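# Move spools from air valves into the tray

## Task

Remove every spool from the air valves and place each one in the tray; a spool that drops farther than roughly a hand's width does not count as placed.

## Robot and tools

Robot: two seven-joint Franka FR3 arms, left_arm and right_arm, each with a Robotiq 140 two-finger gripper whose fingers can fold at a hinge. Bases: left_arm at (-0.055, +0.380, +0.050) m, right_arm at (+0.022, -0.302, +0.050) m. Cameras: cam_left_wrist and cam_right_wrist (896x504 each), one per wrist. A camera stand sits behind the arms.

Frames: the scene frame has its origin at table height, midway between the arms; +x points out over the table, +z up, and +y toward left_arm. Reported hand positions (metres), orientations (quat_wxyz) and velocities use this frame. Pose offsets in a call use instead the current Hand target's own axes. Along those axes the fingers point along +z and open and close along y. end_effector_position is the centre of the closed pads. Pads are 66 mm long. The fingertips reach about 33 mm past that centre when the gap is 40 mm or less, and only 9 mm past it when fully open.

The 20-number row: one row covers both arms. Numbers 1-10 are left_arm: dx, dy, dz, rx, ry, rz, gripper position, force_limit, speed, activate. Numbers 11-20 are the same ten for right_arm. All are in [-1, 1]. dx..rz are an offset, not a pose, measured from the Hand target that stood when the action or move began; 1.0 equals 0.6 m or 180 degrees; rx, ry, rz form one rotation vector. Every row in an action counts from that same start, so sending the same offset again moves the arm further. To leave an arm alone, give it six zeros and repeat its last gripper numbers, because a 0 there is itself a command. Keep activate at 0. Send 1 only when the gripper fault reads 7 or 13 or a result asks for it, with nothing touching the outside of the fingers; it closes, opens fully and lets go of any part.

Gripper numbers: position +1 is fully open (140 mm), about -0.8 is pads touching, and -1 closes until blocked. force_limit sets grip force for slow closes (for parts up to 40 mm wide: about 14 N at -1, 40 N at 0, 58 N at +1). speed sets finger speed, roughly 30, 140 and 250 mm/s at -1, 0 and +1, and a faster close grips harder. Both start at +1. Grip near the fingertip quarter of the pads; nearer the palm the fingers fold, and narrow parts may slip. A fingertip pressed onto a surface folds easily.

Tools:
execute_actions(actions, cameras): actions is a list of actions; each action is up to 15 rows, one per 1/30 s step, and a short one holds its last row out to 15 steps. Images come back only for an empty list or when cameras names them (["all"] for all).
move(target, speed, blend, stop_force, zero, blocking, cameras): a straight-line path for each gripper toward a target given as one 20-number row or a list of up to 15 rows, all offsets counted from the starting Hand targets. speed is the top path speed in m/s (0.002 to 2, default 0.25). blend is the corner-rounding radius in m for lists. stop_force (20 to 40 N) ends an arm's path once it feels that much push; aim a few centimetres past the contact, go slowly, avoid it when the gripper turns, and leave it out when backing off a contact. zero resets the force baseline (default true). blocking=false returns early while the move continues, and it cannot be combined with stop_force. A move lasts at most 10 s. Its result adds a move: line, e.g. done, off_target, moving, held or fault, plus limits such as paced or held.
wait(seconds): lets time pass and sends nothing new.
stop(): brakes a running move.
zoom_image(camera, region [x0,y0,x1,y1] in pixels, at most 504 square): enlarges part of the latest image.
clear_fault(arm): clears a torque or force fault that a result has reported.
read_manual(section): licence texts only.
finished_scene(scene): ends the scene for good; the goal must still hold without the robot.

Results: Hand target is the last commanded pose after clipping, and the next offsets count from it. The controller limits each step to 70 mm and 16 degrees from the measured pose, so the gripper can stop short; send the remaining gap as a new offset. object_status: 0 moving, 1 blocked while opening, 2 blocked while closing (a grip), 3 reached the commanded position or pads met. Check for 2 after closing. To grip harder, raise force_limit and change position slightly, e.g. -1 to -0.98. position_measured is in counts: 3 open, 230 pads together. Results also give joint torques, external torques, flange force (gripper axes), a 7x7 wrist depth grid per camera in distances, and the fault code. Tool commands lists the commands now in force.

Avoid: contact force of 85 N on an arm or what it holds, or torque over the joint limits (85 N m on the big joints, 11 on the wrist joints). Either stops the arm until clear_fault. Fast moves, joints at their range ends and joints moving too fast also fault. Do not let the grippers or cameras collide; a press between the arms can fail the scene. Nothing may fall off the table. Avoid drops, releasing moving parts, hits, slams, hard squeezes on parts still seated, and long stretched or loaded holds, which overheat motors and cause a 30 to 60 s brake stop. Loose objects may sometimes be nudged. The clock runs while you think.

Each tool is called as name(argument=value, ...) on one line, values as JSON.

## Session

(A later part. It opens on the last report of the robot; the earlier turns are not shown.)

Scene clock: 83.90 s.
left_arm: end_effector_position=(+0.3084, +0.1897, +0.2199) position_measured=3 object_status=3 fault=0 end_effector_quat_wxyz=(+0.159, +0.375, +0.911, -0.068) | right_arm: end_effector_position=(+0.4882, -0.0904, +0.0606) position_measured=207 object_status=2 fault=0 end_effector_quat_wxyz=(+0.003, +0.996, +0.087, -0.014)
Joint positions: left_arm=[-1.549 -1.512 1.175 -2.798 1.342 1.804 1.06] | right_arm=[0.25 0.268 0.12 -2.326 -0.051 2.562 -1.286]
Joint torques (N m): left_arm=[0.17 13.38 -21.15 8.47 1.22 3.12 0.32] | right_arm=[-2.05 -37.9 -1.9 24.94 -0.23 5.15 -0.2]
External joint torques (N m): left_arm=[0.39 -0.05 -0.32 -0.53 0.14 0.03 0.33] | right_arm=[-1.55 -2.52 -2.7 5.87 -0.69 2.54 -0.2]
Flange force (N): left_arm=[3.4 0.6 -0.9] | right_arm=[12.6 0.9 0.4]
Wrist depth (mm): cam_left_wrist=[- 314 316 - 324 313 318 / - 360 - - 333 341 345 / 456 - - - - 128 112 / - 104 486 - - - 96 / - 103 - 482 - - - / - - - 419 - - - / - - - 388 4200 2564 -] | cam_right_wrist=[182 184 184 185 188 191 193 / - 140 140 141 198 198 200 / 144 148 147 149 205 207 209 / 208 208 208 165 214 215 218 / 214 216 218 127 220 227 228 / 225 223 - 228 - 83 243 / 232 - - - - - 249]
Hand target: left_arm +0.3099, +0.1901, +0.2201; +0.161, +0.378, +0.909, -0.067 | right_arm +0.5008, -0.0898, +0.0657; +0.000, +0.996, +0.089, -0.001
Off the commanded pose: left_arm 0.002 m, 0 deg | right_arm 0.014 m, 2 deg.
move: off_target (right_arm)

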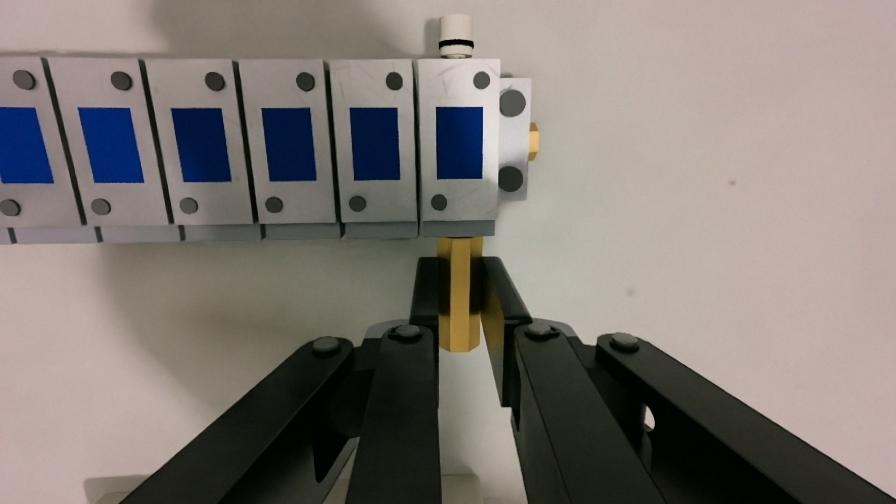

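move(target=[[0,0,0,0,0,0,1,1,1,0,-0.0773,0,0,0,0,0,-1,0.5,-1,0],[0,0,0,0,0,0,1,1,1,0,-0.0773,-0.046,0.001,0,0,0,-1,0.5,-1,0]], speed=[0.1,0.1], cameras=["all"])

zoom_image(camera="cam_left_wrist", region=[410, 270, 490, 330])

zoom_image(camera="cam_right_wrist", region=[360, 60, 560, 185])

Scene clock: 89.57 s.
left_arm: end_effector_position=(+0.3084, +0.1897, +0.2199) position_measured=3 object_status=3 fault=0 end_effector_quat_wxyz=(+0.159, +0.375, +0.911, -0.068) | right_arm: end_effector_position=(+0.4501, -0.0706, +0.0657) position_measured=207 object_status=2 fault=0 end_effector_quat_wxyz=(-0.001, +0.996, +0.093, +0.000)
Joint positions: left_arm=[-1.549 -1.512 1.175 -2.798 1.342 1.804 1.06] | right_arm=[0.303 0.185 0.136 -2.446 -0.048 2.629 -1.229]
Joint velocities: left_arm=[within noise] | right_arm=[0 0 -0.002 0 0 -0.001 0.006]
Joint torques (N m): left_arm=[0.2 13.34 -21.17 8.46 1.23 3.1 0.29] | right_arm=[0.76 -32.61 0.21 19.75 0.43 2.4 0.09]
External joint torques (N m): left_arm=[0.53 -0.1 -0.32 -0.43 0.17 0 0.3] | right_arm=[1.14 -0.47 -0.36 1.2 0 -0.29 0.09]
Flange force (N): left_arm=[3.7 0.8 -1.1] | right_arm=[3.0 -2.5 -1.5]
Wrist depth (mm): cam_left_wrist=[- - 317 317 307 - - / 396 351 344 359 359 357 - / - - 410 - - 127 107 / - 104 474 - - - 96 / - 96 - 458 - - - / - - - 348 - - - / - - 333 332 2706 - -] | cam_right_wrist=[- 142 142 144 176 197 199 / 145 146 146 148 179 204 206 / 204 205 208 208 211 212 214 / 213 214 216 213 220 219 223 / - - 221 126 225 226 231 / 228 227 - 232 - 234 242 / - - - - - - 249]
Hand target: left_arm +0.3099, +0.1901, +0.2201; +0.161, +0.378, +0.909, -0.067 | right_arm +0.4502, -0.0708, +0.0652; +0.000, +0.996, +0.089, -0.001
Off the commanded pose: left_arm 0.002 m, 0 deg | right_arm 0.001 m, 0 deg.
move: done

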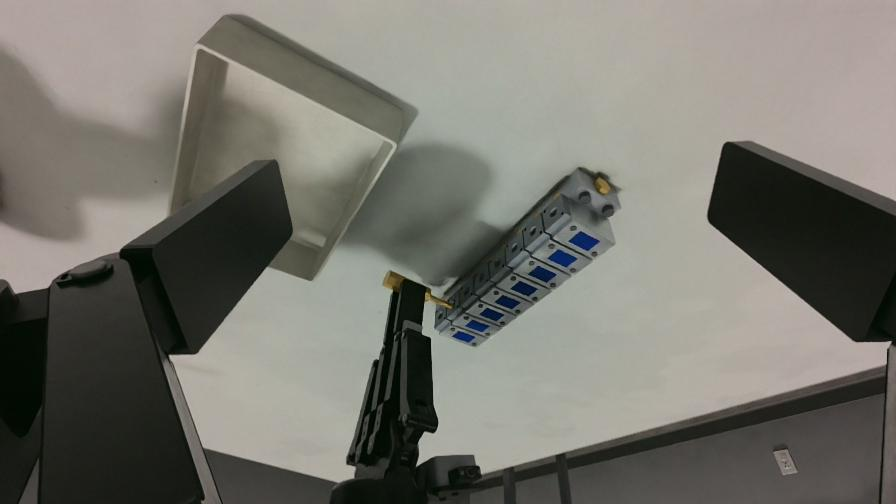

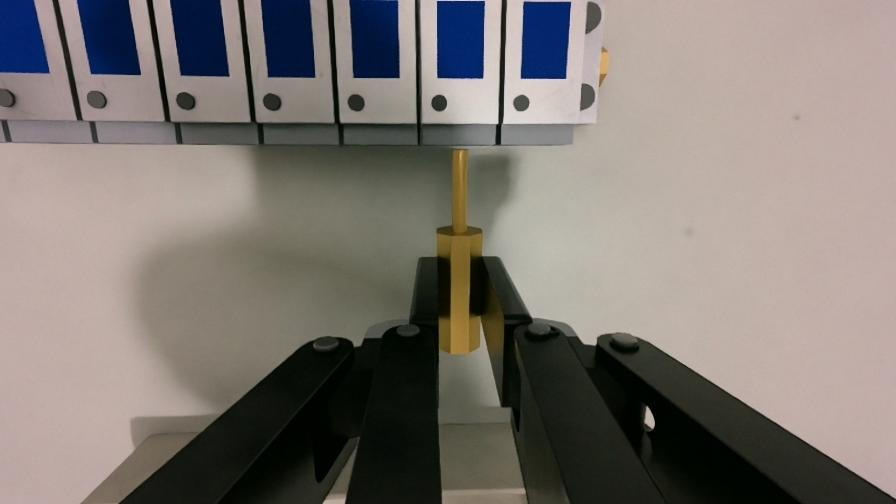

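Scaled by 6.300 from the camera's image (finer frame: 1280x720).

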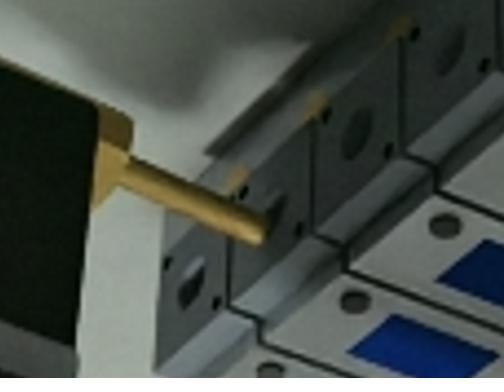

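Scaled by 2.520 from the camera's image (finer frame: 1280x720).

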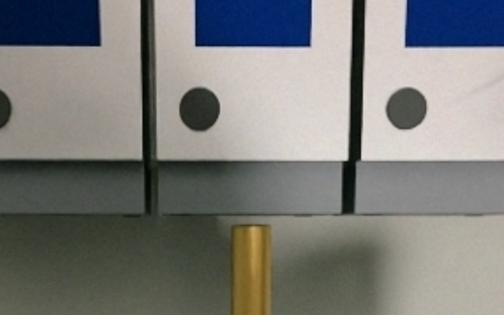

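move(target=[[0,0,0,0,0,0,1,1,1,0,-0.003,0,0.0083,0,0,0,-1,0.5,-1,0],[0,0,0,0,0,0,1,1,1,0,0.0145,0,0.0083,0,0,0,-1,0.5,-1,0]], speed=0.05, stop_force=20, cameras=["all"])

zoom_image(camera="cam_left_wrist", region=[410, 270, 490, 330])

zoom_image(camera="cam_right_wrist", region=[360, 60, 560, 185])

Scene clock: 96.87 s.
left_arm: end_effector_position=(+0.3084, +0.1897, +0.2199) position_measured=3 object_status=3 fault=0 end_effector_quat_wxyz=(+0.159, +0.375, +0.911, -0.068) | right_arm: end_effector_position=(+0.4586, -0.0689, +0.0607) position_measured=207 object_status=2 fault=0 end_effector_quat_wxyz=(-0.001, +0.996, +0.089, +0.000)
Joint positions: left_arm=[-1.549 -1.512 1.175 -2.798 1.342 1.804 1.06] | right_arm=[0.306 0.215 0.127 -2.418 -0.05 2.631 -1.225]
Joint torques (N m): left_arm=[0.18 13.35 -21.21 8.43 1.22 3.11 0.29] | right_arm=[0.78 -33.66 0.35 19.7 0.23 2.38 -0.08]
External joint torques (N m): left_arm=[0.46 -0.12 -0.32 -0.47 0.15 0.01 0.3] | right_arm=[1.14 -0.51 -0.35 1.2 -0.2 -0.3 -0.08]
Flange force (N): left_arm=[3.6 0.7 -1.0] | right_arm=[3.1 -2.3 -1.5]
Wrist depth (mm): cam_left_wrist=[326 307 321 309 - 310 309 / - - - - - 353 320 / 452 - - - - 128 107 / - 104 - - - - 96 / - 97 - 460 - - - / - - - 667 - - - / - - - 982 3083 2800 -] | cam_right_wrist=[- 137 138 138 171 193 196 / - 141 142 144 170 199 201 / - 201 203 151 205 208 207 / 208 207 211 171 213 215 217 / 216 216 216 126 219 224 225 / 223 223 - 227 - 230 234 / 230 - - - - - -]
Hand target: left_arm +0.3099, +0.1901, +0.2201; +0.161, +0.378, +0.909, -0.067 | right_arm +0.4588, -0.0693, +0.0602; +0.000, +0.996, +0.089, -0.001
Off the commanded pose: left_arm 0.002 m, 0 deg | right_arm 0.001 m, 0 deg.
move: done

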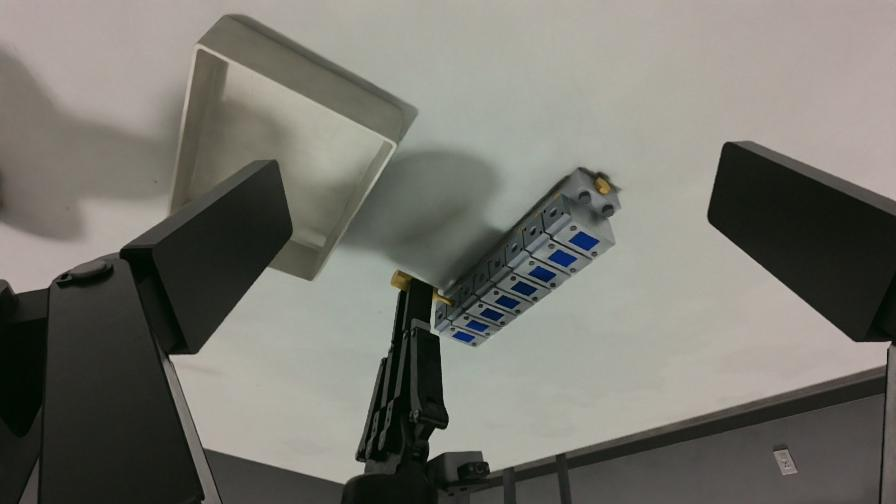

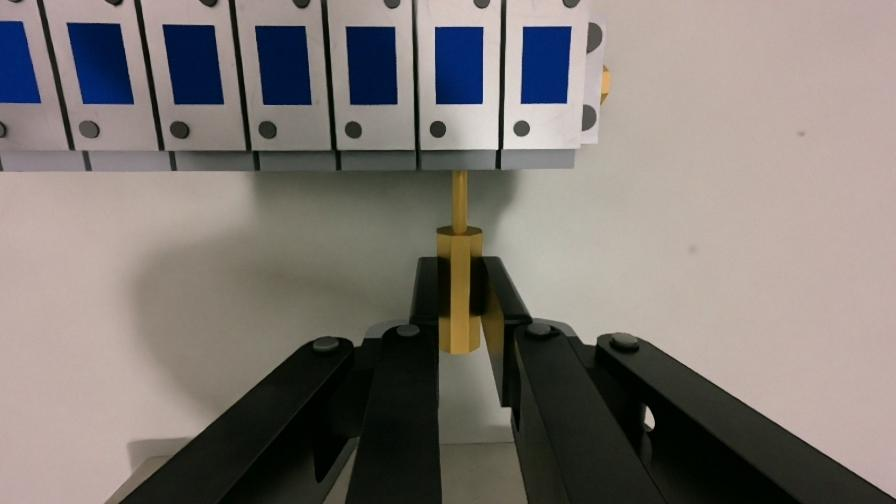

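Scaled by 6.300 from the camera's image (finer frame: 1280x720).

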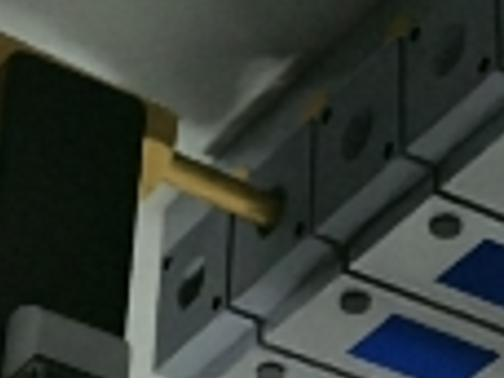

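Scaled by 2.520 from the camera's image (finer frame: 1280x720).

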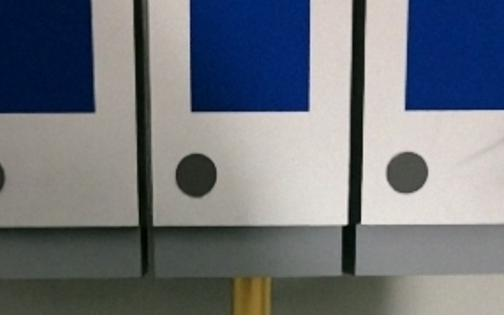

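move(target=[[0,0,0,0,0,0,1,1,1,0,0.008,0,-0.0063,0,0,0,-1,0.5,-1,0],[0,0,0,0,0,0,1,1,1,0,0.0627,0,-0.0147,0,0,0,-1,0.5,-1,0]], speed=0.04, stop_force=40, cameras=["cam_right_wrist"])

zoom_image(camera="cam_right_wrist", region=[400, 140, 520, 260])

Scene clock: 100.97 s.
left_arm: end_effector_position=(+0.3084, +0.1897, +0.2199) position_measured=3 object_status=3 fault=0 end_effector_quat_wxyz=(+0.159, +0.375, +0.911, -0.068) | right_arm: end_effector_position=(+0.4831, -0.0628, +0.0637) position_measured=207 object_status=2 fault=0 end_effector_quat_wxyz=(+0.003, +0.996, +0.088, -0.014)
Joint positions: left_arm=[-1.549 -1.512 1.175 -2.798 1.342 1.804 1.06] | right_arm=[0.301 0.277 0.122 -2.3 -0.052 2.547 -1.235]
Joint torques (N m): left_arm=[0.17 13.33 -21.25 8.46 1.21 3.1 0.3] | right_arm=[-2.02 -38.84 -1.6 25.02 -0.31 5 -0.24]
External joint torques (N m): left_arm=[0.4 -0.11 -0.33 -0.55 0.12 0 0.31] | right_arm=[-1.6 -2.79 -2.55 5.64 -0.78 2.37 -0.25]
Flange force (N): left_arm=[3.6 0.5 -1.1] | right_arm=[11.6 0.6 -0.6]
Wrist depth (mm): cam_left_wrist=[328 306 322 320 - 303 301 / - - - - 371 356 - / - - - - 403 128 107 / - 104 - - 428 - 96 / - 96 - 485 - - - / - - - 399 - - - / - - - 355 - 2564 -] | cam_right_wrist=[185 186 187 188 190 195 196 / 141 142 143 145 170 202 204 / 147 148 151 152 206 211 212 / 209 212 160 166 217 219 222 / 216 219 219 127 223 229 232 / 228 - - 233 - 236 242 / 235 - - - - - 253]
Hand target: left_arm +0.3099, +0.1901, +0.2201; +0.161, +0.378, +0.909, -0.067 | right_arm +0.4958, -0.0626, +0.0689; +0.000, +0.996, +0.089, -0.001
Off the commanded pose: left_arm 0.002 m, 0 deg | right_arm 0.014 m, 2 deg.
move: off_target (right_arm)

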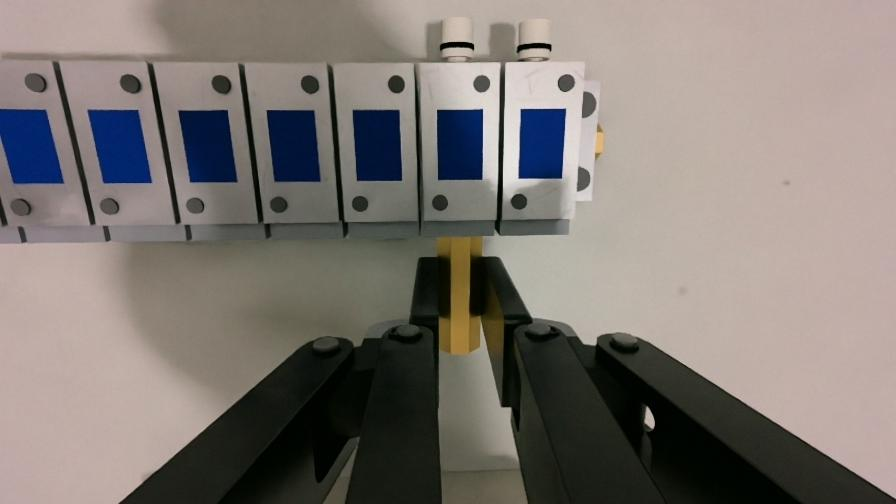

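Scaled by 4.200 from the camera's image (finer frame: 1280x720).

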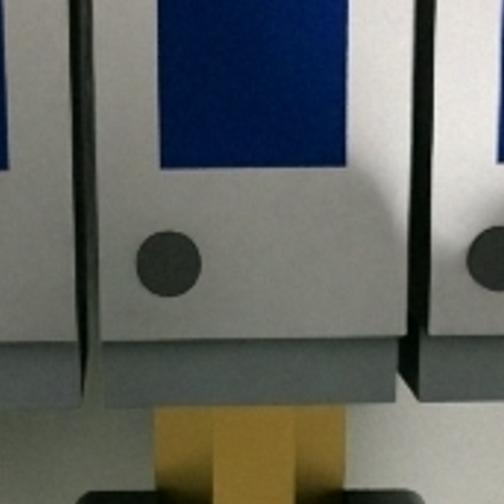

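move(target=[[0,0,0,0,0,0,1,1,1,0,-0.02,0,0.0065,0,0,0,-1,0.5,-1,0],[0,0,0,0,0,0,1,1,1,0,-0.0773,0,0.0065,0,0,0,-1,0.5,-1,0],[0,0,0,0,0,0,1,1,1,0,-0.0773,-0.046,0.007,0,0,0,-1,0.5,-1,0]], speed=[0.1,0.1,0.1], blend=[0.005,0,0], cameras=["all"])

zoom_image(camera="cam_left_wrist", region=[425, 255, 505, 315])

zoom_image(camera="cam_right_wrist", region=[360, 60, 560, 185])

Scene clock: 105.77 s.
left_arm: end_effector_position=(+0.3084, +0.1897, +0.2199) position_measured=3 object_status=3 fault=0 end_effector_quat_wxyz=(+0.159, +0.375, +0.911, -0.068) | right_arm: end_effector_position=(+0.4452, -0.0435, +0.0653) position_measured=207 object_status=2 fault=0 end_effector_quat_wxyz=(-0.001, +0.996, +0.093, +0.000)
Joint positions: left_arm=[-1.549 -1.512 1.175 -2.798 1.342 1.804 1.06] | right_arm=[0.36 0.206 0.132 -2.415 -0.051 2.619 -1.174]
Joint velocities: left_arm=[within noise] | right_arm=[0.001 0 0 0.001 0 -0.001 0.005]
Joint torques (N m): left_arm=[0.21 13.38 -21.19 8.47 1.22 3.12 0.31] | right_arm=[0.66 -33.58 0.28 19.88 0.43 2.39 0.11]
External joint torques (N m): left_arm=[0.51 -0.07 -0.3 -0.45 0.14 0.03 0.32] | right_arm=[0.99 -0.48 -0.43 1.17 0 -0.29 0.11]
Flange force (N): left_arm=[3.7 0.8 -1.0] | right_arm=[2.9 -2.5 -1.5]
Wrist depth (mm): cam_left_wrist=[- 316 321 - 309 - 313 / - - 323 368 359 350 338 / - 376 - 409 385 127 106 / - 104 450 - - - 96 / - 96 594 411 - - - / - - - 341 - - - / - - - 316 - - -] | cam_right_wrist=[141 141 143 143 - 197 198 / 147 147 148 148 149 202 206 / 204 205 207 208 211 214 213 / 212 213 215 213 218 219 222 / 220 221 220 127 224 229 230 / 225 228 - 232 - 88 237 / - - - - - - -]
Hand target: left_arm +0.3099, +0.1901, +0.2201; +0.161, +0.378, +0.909, -0.067 | right_arm +0.4453, -0.0437, +0.0648; +0.000, +0.996, +0.089, -0.001
Off the commanded pose: left_arm 0.002 m, 0 deg | right_arm 0.001 m, 0 deg.
move: done

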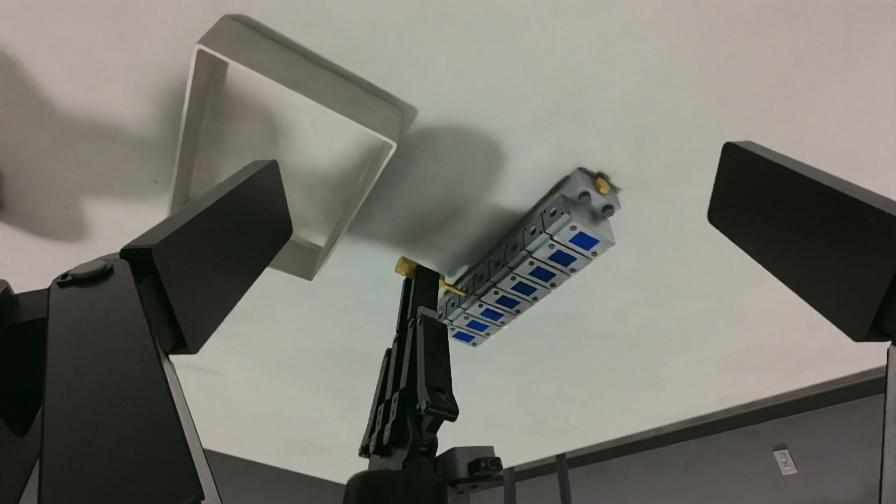

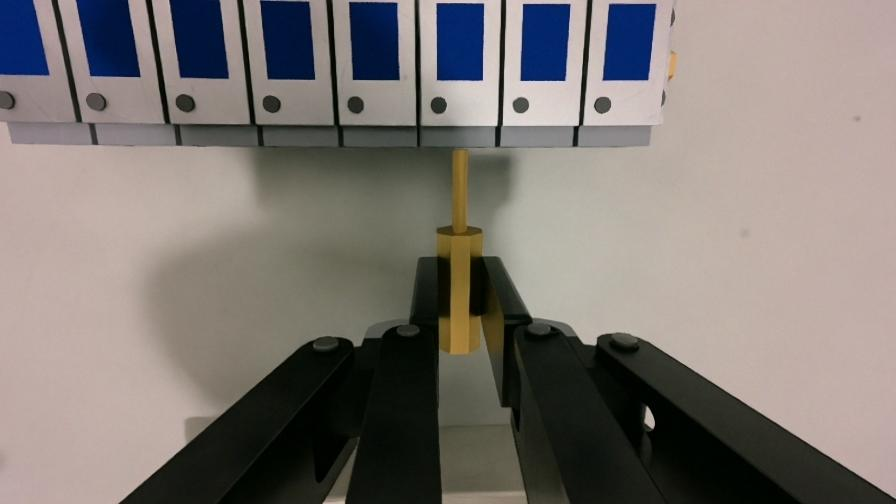

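Scaled by 6.300 from the camera's image (finer frame: 1280x720).

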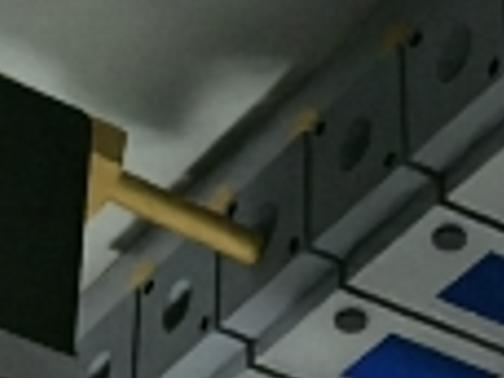

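Scaled by 2.520 from the camera's image (finer frame: 1280x720).

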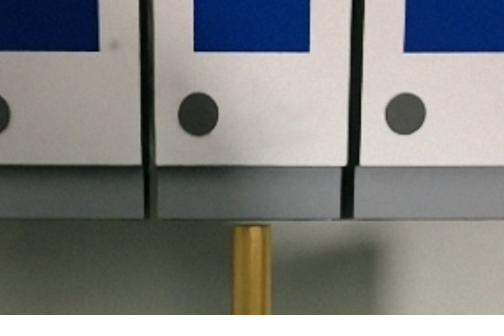

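move(target=[[0,0,0,0,0,0,1,1,1,0,-0.003,-0.0006,0.0075,0,0,0,-1,0.5,-1,0],[0,0,0,0,0,0,1,1,1,0,0.0145,-0.0006,0.0075,0,0,0,-1,0.5,-1,0]], speed=0.05, stop_force=20, cameras=["cam_left_wrist"])

zoom_image(camera="cam_left_wrist", region=[425, 255, 505, 315])

move(target=[[0,0,0,0,0,0,1,1,1,0,0.008,0,-0.0063,0,0,0,-1,0.5,-1,0],[0,0,0,0,0,0,1,1,1,0,0.0627,0,-0.017,0,0,0,-1,0.5,-1,0]], speed=0.04, stop_force=40, cameras=["cam_right_wrist"])

Scene clock: 110.60 s.
left_arm: end_effector_position=(+0.3084, +0.1897, +0.2199) position_measured=3 object_status=3 fault=0 end_effector_quat_wxyz=(+0.159, +0.375, +0.911, -0.068) | right_arm: end_effector_position=(+0.4535, -0.0414, +0.0608) position_measured=207 object_status=2 fault=0 end_effector_quat_wxyz=(-0.001, +0.996, +0.089, +0.000)
Joint positions: left_arm=[-1.549 -1.512 1.175 -2.798 1.342 1.804 1.06] | right_arm=[0.363 0.235 0.123 -2.386 -0.052 2.619 -1.17]
Joint torques (N m): left_arm=[0.19 13.34 -21.22 8.5 1.23 3.1 0.28] | right_arm=[0.81 -34.54 0.41 19.89 0.21 2.38 -0.1]
External joint torques (N m): left_arm=[0.5 -0.07 -0.31 -0.4 0.16 -0.01 0.3] | right_arm=[1.3 -0.5 -0.26 1.18 -0.22 -0.3 -0.11]
Flange force (N): left_arm=[3.5 0.8 -1.0] | right_arm=[2.9 -2.7 -1.5]
Wrist depth (mm): cam_left_wrist=[- 330 - - 314 308 - / - 356 - 359 348 351 350 / - - - - - 128 106 / - 104 504 - - - 96 / - 96 - 427 - - - / - - - 350 - - - / - - - 308 2214 2365 -] | cam_right_wrist=[137 137 137 139 138 193 195 / - 143 142 144 146 199 201 / 200 201 203 166 206 207 208 / - 208 209 208 213 215 217 / - 216 217 127 219 223 226 / 225 - - 227 - 230 234 / 230 - - - - - -]
Hand target: left_arm +0.3099, +0.1901, +0.2201; +0.161, +0.378, +0.909, -0.067 | right_arm +0.4538, -0.0418, +0.0603; +0.000, +0.996, +0.089, -0.001
Off the commanded pose: left_arm 0.002 m, 0 deg | right_arm 0.001 m, 0 deg.
move: done

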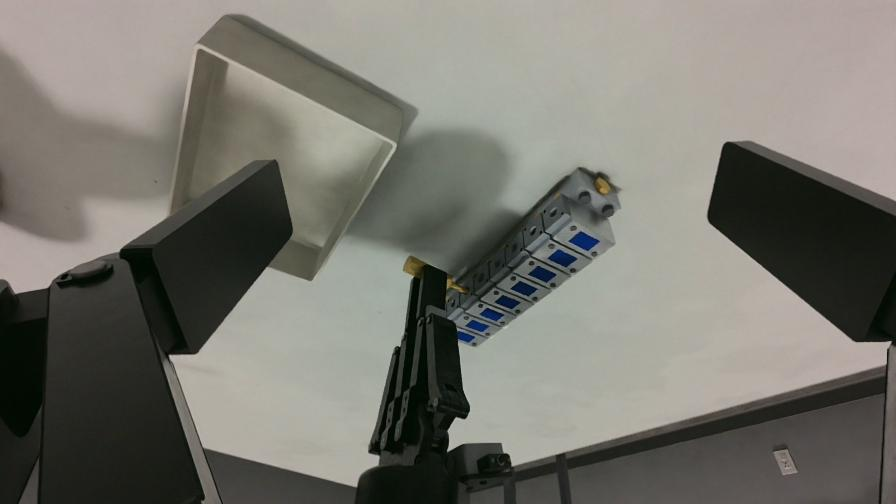

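Scaled by 6.300 from the camera's image (finer frame: 1280x720).

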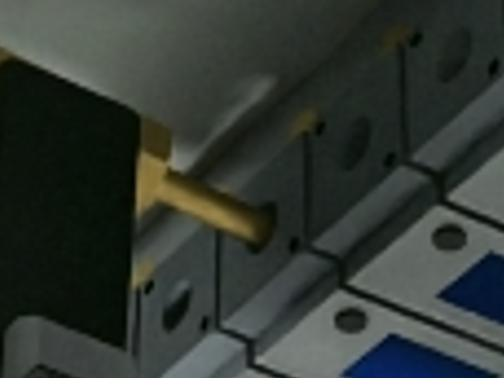

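Scene clock: 112.73 s.
left_arm: end_effector_position=(+0.3084, +0.1897, +0.2199) position_measured=3 object_status=3 fault=0 end_effector_quat_wxyz=(+0.159, +0.375, +0.911, -0.068) | right_arm: end_effector_position=(+0.4775, -0.0355, +0.0640) position_measured=207 object_status=2 fault=0 end_effector_quat_wxyz=(+0.004, +0.996, +0.088, -0.014)
Joint positions: left_arm=[-1.549 -1.512 1.175 -2.798 1.342 1.804 1.06] | right_arm=[0.354 0.295 0.12 -2.27 -0.052 2.533 -1.185]
Joint torques (N m): left_arm=[0.2 13.33 -21.2 8.48 1.22 3.13 0.3] | right_arm=[-2.19 -40.98 -1.76 25.43 -0.26 4.73 -0.22]
External joint torques (N m): left_arm=[0.4 -0.06 -0.31 -0.5 0.14 0.04 0.31] | right_arm=[-1.98 -4.39 -2.98 6.05 -0.72 2.14 -0.22]
Flange force (N): left_arm=[3.4 0.6 -0.9] | right_arm=[10.1 1.2 -4.7]
Wrist depth (mm): cam_left_wrist=[322 319 - 319 321 310 303 / - - - 361 - - 343 / - - - - 402 128 112 / - 104 476 - 480 - 96 / - 96 - 452 - - - / - - - 366 - - - / - - - 311 2460 - -] | cam_right_wrist=[186 187 188 188 191 194 196 / - 144 143 146 146 201 203 / 148 149 151 152 153 210 213 / 209 212 214 167 218 220 223 / 220 220 220 127 224 229 231 / 232 - - 233 - 88 239 / - - - - - - -]
Hand target: left_arm +0.3099, +0.1901, +0.2201; +0.161, +0.378, +0.909, -0.067 | right_arm +0.4908, -0.0351, +0.0705; +0.000, +0.996, +0.089, -0.001
Off the commanded pose: left_arm 0.002 m, 0 deg | right_arm 0.015 m, 2 deg.
move: off_target (right_arm)

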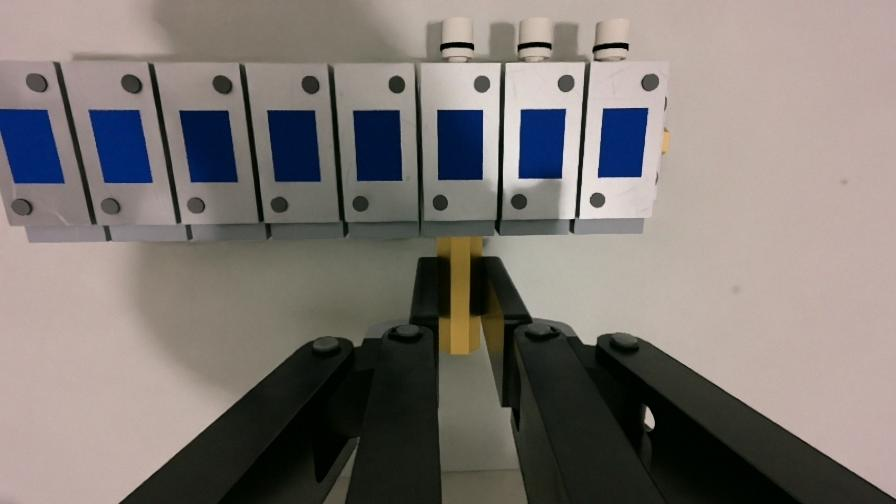

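move(target=[[0,0,0,0,0,0,1,1,1,0,-0.02,0,0.009,0,0,0,-1,0.5,-1,0],[0,0,0,0,0,0,1,1,1,0,-0.079,0,0.0107,0,0,0,-1,0.5,-1,0],[0,0,0,0,0,0,1,1,1,0,-0.079,-0.046,0.017,0,0,0,-1,0.5,-1,0]], speed=[0.1,0.1,0.1], blend=[0.005,0,0], cameras=["all"])

zoom_image(camera="cam_left_wrist", region=[440, 240, 520, 300])

zoom_image(camera="cam_right_wrist", region=[360, 60, 560, 185])

Scene clock: 117.20 s.
left_arm: end_effector_position=(+0.3084, +0.1897, +0.2199) position_measured=3 object_status=3 fault=0 end_effector_quat_wxyz=(+0.159, +0.375, +0.911, -0.068) | right_arm: end_effector_position=(+0.4387, -0.0164, +0.0607) position_measured=207 object_status=2 fault=0 end_effector_quat_wxyz=(-0.001, +0.996, +0.093, -0.001)
Joint positions: left_arm=[-1.549 -1.512 1.175 -2.798 1.342 1.804 1.06] | right_arm=[0.423 0.238 0.122 -2.381 -0.053 2.616 -1.119]
Joint velocities: left_arm=[within noise] | right_arm=[0 0.001 0.001 0.001 0 0.001 0.005]
Joint torques (N m): left_arm=[0.19 13.35 -21.21 8.48 1.23 3.11 0.34] | right_arm=[0.75 -34.73 0.43 19.92 0.45 2.64 0.15]
External joint torques (N m): left_arm=[0.52 -0.08 -0.3 -0.46 0.15 0.01 0.35] | right_arm=[1.15 -0.54 -0.33 1.18 0.01 -0.05 0.15]
Flange force (N): left_arm=[3.8 0.9 -1.0] | right_arm=[2.3 -2.9 -1.0]
Wrist depth (mm): cam_left_wrist=[- - - 316 - 310 - / 376 - 317 - - - 344 / 449 - 400 - - 127 112 / - 104 464 460 - - 96 / - 96 593 370 - 557 - / - - - 313 - - - / - - - 283 - 2175 -] | cam_right_wrist=[136 137 137 140 139 141 194 / - 145 142 144 144 147 201 / 200 201 204 203 205 208 208 / 208 209 211 171 214 215 218 / 215 215 216 126 219 223 225 / 223 - - 228 - 230 235 / 230 - - - - - -]
Hand target: left_arm +0.3099, +0.1901, +0.2201; +0.161, +0.378, +0.909, -0.067 | right_arm +0.4392, -0.0163, +0.0603; +0.000, +0.996, +0.089, -0.001
Off the commanded pose: left_arm 0.002 m, 0 deg | right_arm 0.001 m, 0 deg.
move: done

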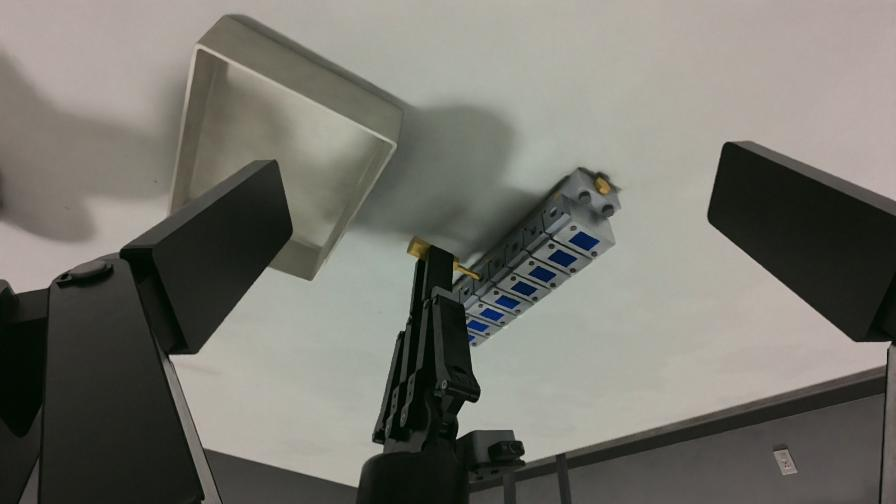

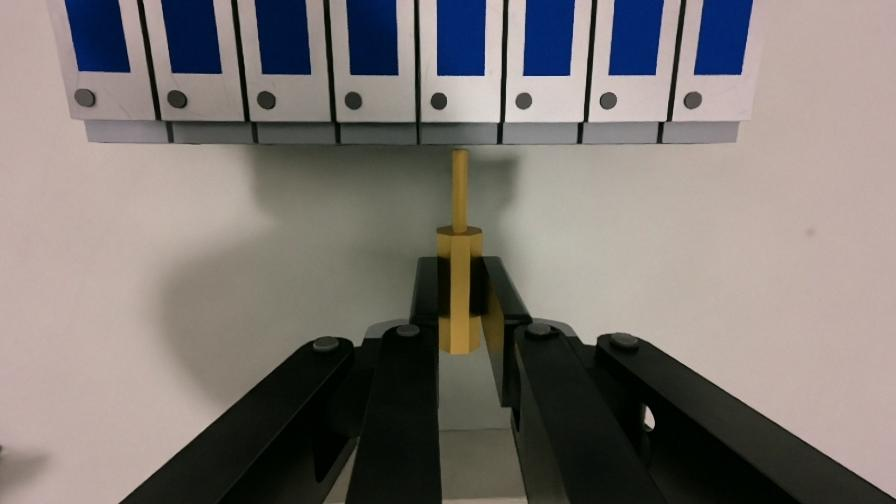

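Scaled by 6.300 from the camera's image (finer frame: 1280x720).

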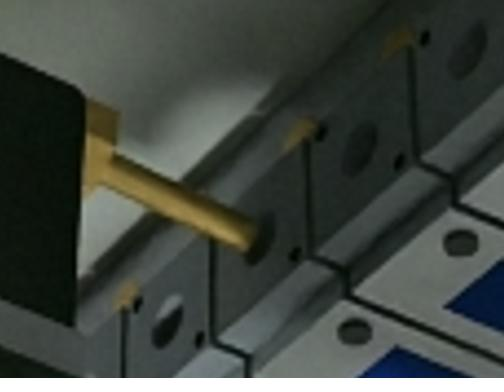

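Scaled by 2.520 from the camera's image (finer frame: 1280x720).

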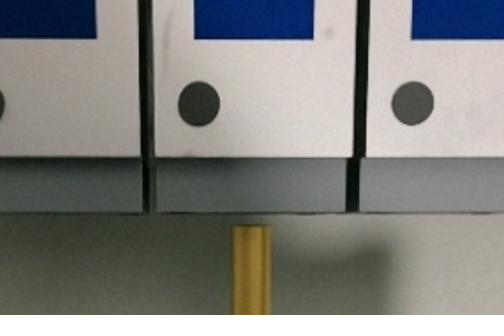

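move(target=[[0,0,0,0,0,0,1,1,1,0,0.0145,0,0,0,0,0,-1,0.5,-1,0],[0,0,0,0,0,0,1,1,1,0,0.0225,0,-0.0063,0,0,0,-1,0.5,-1,0],[0,0,0,0,0,0,1,1,1,0,0.0788,0,-0.017,0,0,0,-1,0.5,-1,0]], speed=0.04, stop_force=40, cameras=["cam_right_wrist"])

move(target=[[0,0,0,0,0,0,1,1,1,0,-0.02,0,0.009,0,0,0,-1,0.5,-1,0],[0,0,0,0,0,0,1,1,1,0,-0.079,0,0.0107,0,0,0,-1,0.5,-1,0],[0,0,0,0,0,0,1,1,1,0,-0.079,-0.046,0.017,0,0,0,-1,0.5,-1,0]], speed=[0.1,0.1,0.1], blend=[0.005,0,0], cameras=["all"])

zoom_image(camera="cam_left_wrist", region=[455, 225, 535, 285])

zoom_image(camera="cam_right_wrist", region=[360, 60, 560, 185])

Scene clock: 123.90 s.
left_arm: end_effector_position=(+0.3084, +0.1897, +0.2199) position_measured=3 object_status=3 fault=0 end_effector_quat_wxyz=(+0.159, +0.375, +0.911, -0.068) | right_arm: end_effector_position=(+0.4718, -0.0083, +0.0638) position_measured=207 object_status=2 fault=0 end_effector_quat_wxyz=(+0.005, +0.996, +0.089, -0.014)
Joint positions: left_arm=[-1.549 -1.512 1.175 -2.798 1.342 1.804 1.06] | right_arm=[0.409 0.317 0.115 -2.235 -0.053 2.52 -1.138]
Joint torques (N m): left_arm=[0.17 13.37 -21.17 8.43 1.22 3.1 0.31] | right_arm=[-2.72 -41.98 -2.1 25.64 -0.27 4.76 -0.23]
External joint torques (N m): left_arm=[0.44 -0.08 -0.28 -0.52 0.14 0.01 0.32] | right_arm=[-2.27 -4.45 -3.16 6.04 -0.74 2.16 -0.23]
Flange force (N): left_arm=[3.6 0.7 -0.9] | right_arm=[10.2 1.1 -4.7]
Wrist depth (mm): cam_left_wrist=[331 323 315 325 314 310 308 / - - - 349 364 - 344 / - - - - - 127 106 / - 104 - - 418 - 96 / - 97 - 403 - - - / - - - 350 - - - / - - - 303 2832 2342 -] | cam_right_wrist=[185 187 188 188 190 193 196 / 143 143 143 146 147 149 204 / 197 148 150 152 153 154 213 / 210 210 214 168 218 220 222 / 218 219 220 127 224 230 233 / 225 228 - 233 - 88 243 / - - - - - - 253]
Hand target: left_arm +0.3099, +0.1901, +0.2201; +0.161, +0.378, +0.909, -0.067 | right_arm +0.4858, -0.0080, +0.0705; +0.000, +0.996, +0.089, -0.001
Off the commanded pose: left_arm 0.002 m, 0 deg | right_arm 0.015 m, 2 deg.
move: off_target (right_arm)

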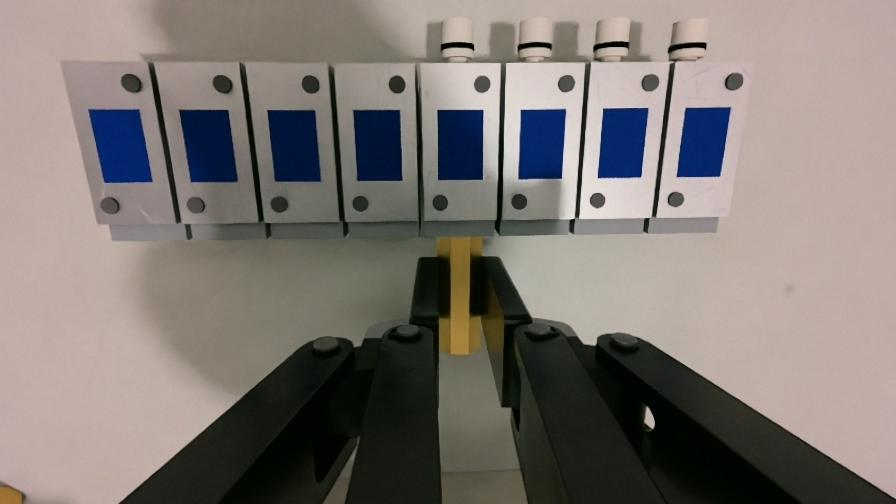

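Scene clock: 125.93 s.
left_arm: end_effector_position=(+0.3084, +0.1897, +0.2199) position_measured=3 object_status=3 fault=0 end_effector_quat_wxyz=(+0.159, +0.375, +0.911, -0.068) | right_arm: end_effector_position=(+0.4341, +0.0110, +0.0609) position_measured=207 object_status=2 fault=0 end_effector_quat_wxyz=(-0.001, +0.996, +0.093, +0.000)
Joint positions: left_arm=[-1.549 -1.512 1.175 -2.798 1.342 1.804 1.06] | right_arm=[0.481 0.264 0.113 -2.34 -0.054 2.602 -1.071]
Joint velocities: left_arm=[within noise] | right_arm=[0 0.001 -0.001 0.001 -0.001 0.001 0.005]
Joint torques (N m): left_arm=[0.2 13.36 -21.24 8.43 1.24 3.1 0.31] | right_arm=[0.65 -35.91 0.39 20.15 0.44 2.4 0.16]
External joint torques (N m): left_arm=[0.47 -0.03 -0.34 -0.53 0.16 0 0.32] | right_arm=[1.09 -0.55 -0.39 1.16 0 -0.29 0.15]
Flange force (N): left_arm=[3.7 0.7 -1.1] | right_arm=[2.4 -3.0 -1.5]
Wrist depth (mm): cam_left_wrist=[316 315 - 318 315 310 308 / 370 350 - 341 - 358 - / - 424 401 - - 128 106 / - 104 - 403 - - 96 / - 96 - 343 - 541 - / - - - 289 - - - / - - - 256 2677 2047 -] | cam_right_wrist=[187 137 139 140 141 142 196 / 193 143 141 144 145 146 148 / 200 201 204 204 205 207 208 / - 210 210 208 214 218 217 / 216 217 218 126 219 223 225 / 223 224 - 228 - 230 236 / 227 - - - - - 244]
Hand target: left_arm +0.3099, +0.1901, +0.2201; +0.161, +0.378, +0.909, -0.067 | right_arm +0.4342, +0.0108, +0.0603; +0.000, +0.996, +0.089, -0.001
Off the commanded pose: left_arm 0.002 m, 0 deg | right_arm 0.001 m, 0 deg.
move: done

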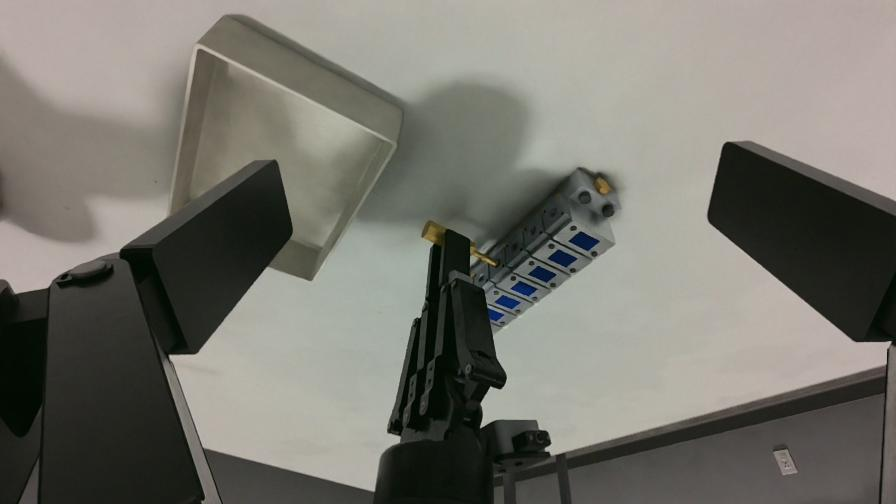

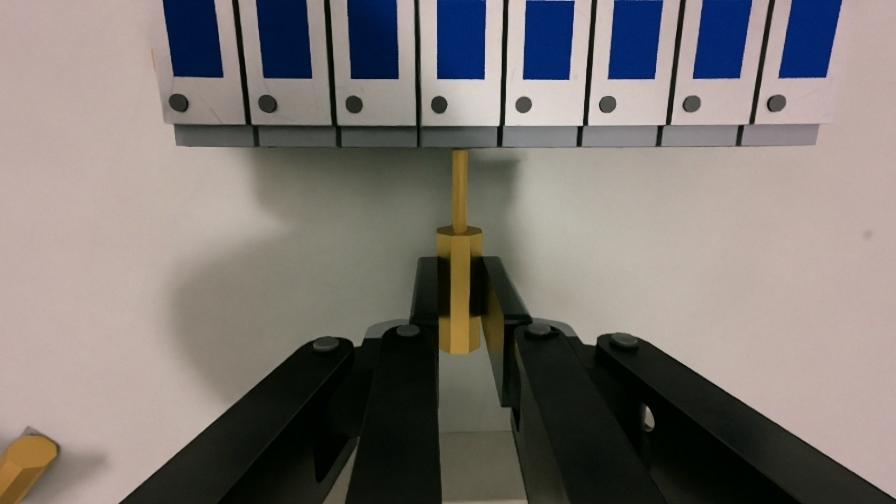

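Scaled by 6.300 from the camera's image (finer frame: 1280x720).

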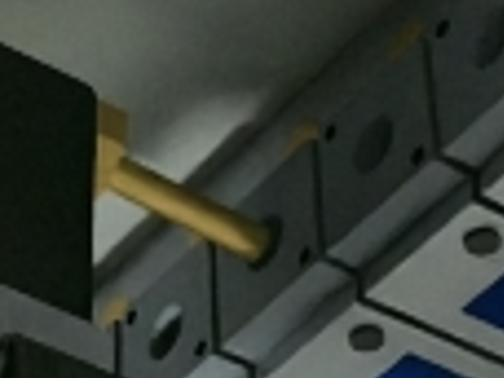

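Scaled by 2.520 from the camera's image (finer frame: 1280x720).

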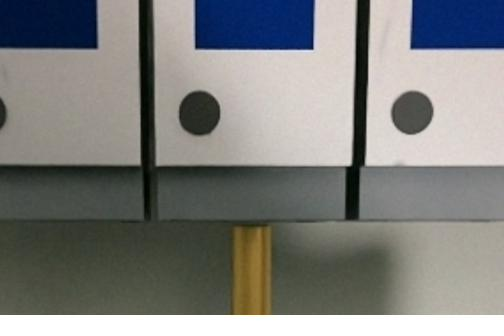

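move(target=[[0,0,0,0,0,0,1,1,1,0,0.0145,0,0,0,0,0,-1,0.5,-1,0],[0,0,0,0,0,0,1,1,1,0,0.0225,0,-0.0063,0,0,0,-1,0.5,-1,0],[0,0,0,0,0,0,1,1,1,0,0.0788,0,-0.017,0,0,0,-1,0.5,-1,0]], speed=0.04, stop_force=40, cameras=["cam_right_wrist"])

move(target=[[0,0,0,0,0,0,1,1,1,0,-0.02,0,0.009,0,0,0,-1,0.5,-1,0],[0,0,0,0,0,0,1,1,1,0,-0.079,0,0.0107,0,0,0,-1,0.5,-1,0],[0,0,0,0,0,0,1,1,1,0,-0.079,-0.046,0.017,0,0,0,-1,0.5,-1,0]], speed=[0.1,0.1,0.1], blend=[0.005,0,0], cameras=["all"])

zoom_image(camera="cam_left_wrist", region=[475, 205, 555, 265])

zoom_image(camera="cam_right_wrist", region=[360, 60, 560, 185])

Scene clock: 131.63 s.
left_arm: end_effector_position=(+0.3084, +0.1897, +0.2199) position_measured=3 object_status=3 fault=0 end_effector_quat_wxyz=(+0.159, +0.375, +0.911, -0.068) | right_arm: end_effector_position=(+0.4663, +0.0187, +0.0637) position_measured=207 object_status=2 fault=0 end_effector_quat_wxyz=(+0.005, +0.996, +0.091, -0.014)
Joint positions: left_arm=[-1.549 -1.512 1.175 -2.798 1.342 1.804 1.06] | right_arm=[0.463 0.342 0.109 -2.195 -0.054 2.504 -1.093]
Joint torques (N m): left_arm=[0.15 13.35 -21.21 8.47 1.23 3.12 0.27] | right_arm=[-3.38 -43.03 -2.62 25.95 -0.43 4.82 -0.24]
External joint torques (N m): left_arm=[0.41 -0.05 -0.32 -0.5 0.16 0.02 0.28] | right_arm=[-2.95 -4.34 -3.75 6.07 -0.91 2.21 -0.24]
Flange force (N): left_arm=[3.4 0.5 -0.9] | right_arm=[11.1 1.4 -4.2]
Wrist depth (mm): cam_left_wrist=[- 313 315 310 313 306 307 / - - 354 357 347 - - / - - 396 - - 127 107 / - 104 - - - - 96 / - 96 - 350 - - - / - - - 328 - - - / - - - 273 3007 - -] | cam_right_wrist=[186 186 189 188 190 193 195 / 194 143 145 146 146 148 203 / 200 150 152 151 154 155 210 / 211 212 215 168 220 221 222 / 218 219 220 127 224 231 231 / 227 227 - 234 - 237 246 / 235 - - - - - 252]
Hand target: left_arm +0.3099, +0.1901, +0.2201; +0.161, +0.378, +0.909, -0.067 | right_arm +0.4808, +0.0192, +0.0705; +0.000, +0.996, +0.089, -0.001
Off the commanded pose: left_arm 0.002 m, 0 deg | right_arm 0.016 m, 2 deg.
move: off_target (right_arm)

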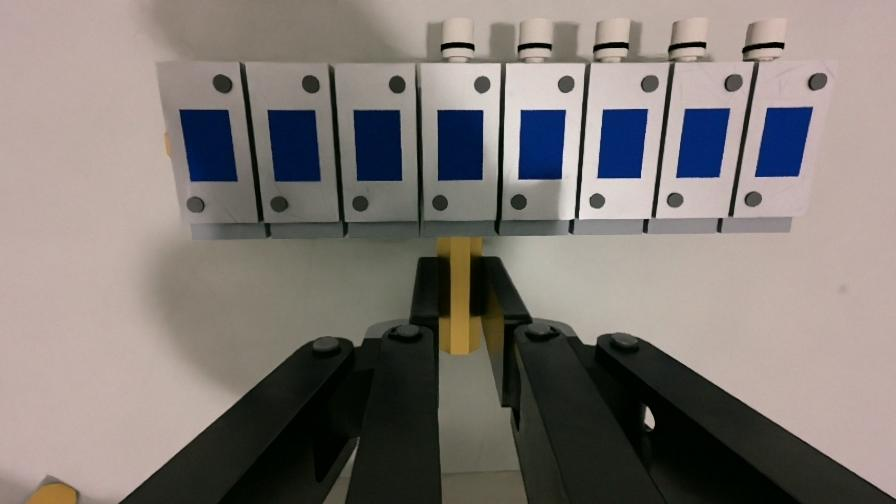

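Scene clock: 133.67 s.
left_arm: end_effector_position=(+0.3084, +0.1897, +0.2199) position_measured=3 object_status=3 fault=0 end_effector_quat_wxyz=(+0.159, +0.375, +0.911, -0.068) | right_arm: end_effector_position=(+0.4291, +0.0381, +0.0609) position_measured=207 object_status=2 fault=0 end_effector_quat_wxyz=(-0.001, +0.996, +0.093, +0.000)
Joint positions: left_arm=[-1.549 -1.512 1.175 -2.798 1.342 1.804 1.06] | right_arm=[0.536 0.292 0.105 -2.294 -0.054 2.585 -1.025]
Joint velocities: left_arm=[within noise] | right_arm=[0 0.001 -0.001 0.001 0 -0.001 0.005]
Joint torques (N m): left_arm=[0.23 13.31 -21.21 8.43 1.22 3.13 0.3] | right_arm=[0.64 -37.11 0.44 20.35 0.45 2.38 0.1]
External joint torques (N m): left_arm=[0.56 -0.12 -0.3 -0.49 0.15 0.02 0.31] | right_arm=[1.09 -0.7 -0.4 1.22 0 -0.29 0.1]
Flange force (N): left_arm=[4.0 0.8 -1.0] | right_arm=[2.3 -3.0 -1.9]
Wrist depth (mm): cam_left_wrist=[- 317 316 317 311 308 299 / - - 341 359 349 - - / 423 - - 412 - 128 107 / - 104 - 372 408 - 96 / - 97 - 310 - - - / - - 766 285 - - - / - - - 233 5413 2436 -] | cam_right_wrist=[- 187 138 142 141 142 143 / 194 195 143 145 145 146 147 / 200 202 204 204 206 208 209 / 209 210 211 172 211 216 218 / - 217 218 127 220 224 - / 225 223 - 229 - - 233 / 229 - - - - - -]
Hand target: left_arm +0.3099, +0.1901, +0.2201; +0.161, +0.378, +0.909, -0.067 | right_arm +0.4292, +0.0379, +0.0603; +0.000, +0.996, +0.089, -0.001
Off the commanded pose: left_arm 0.002 m, 0 deg | right_arm 0.001 m, 0 deg.
move: done

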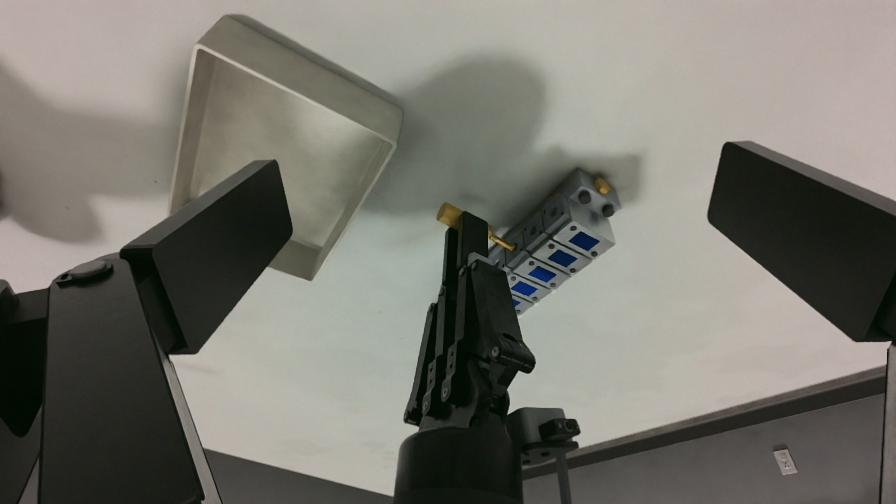

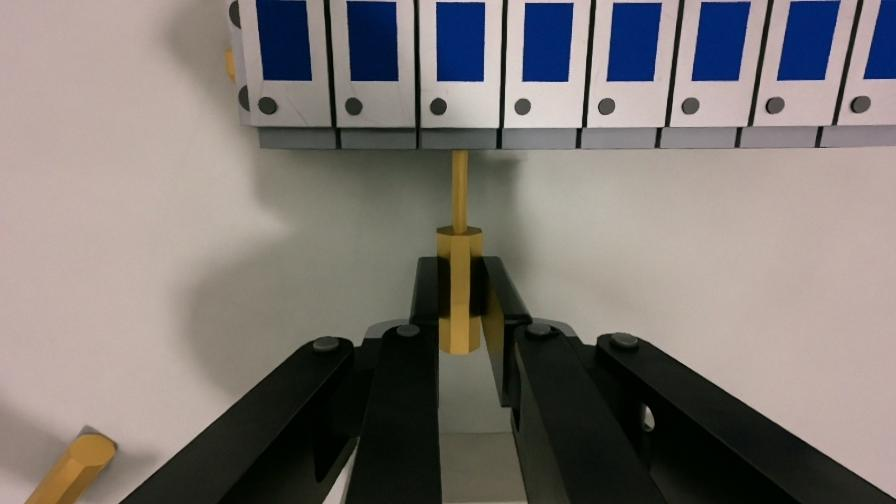

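Scaled by 6.300 from the camera's image (finer frame: 1280x720).

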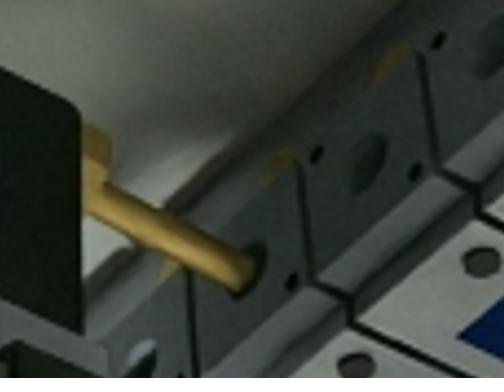

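Scaled by 2.520 from the camera's image (finer frame: 1280x720).

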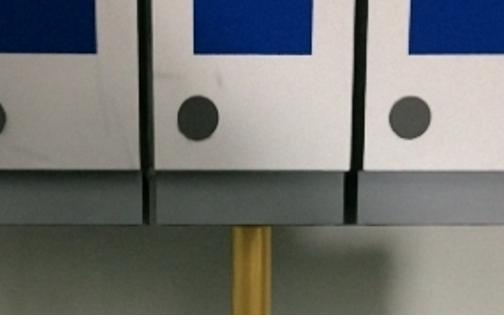

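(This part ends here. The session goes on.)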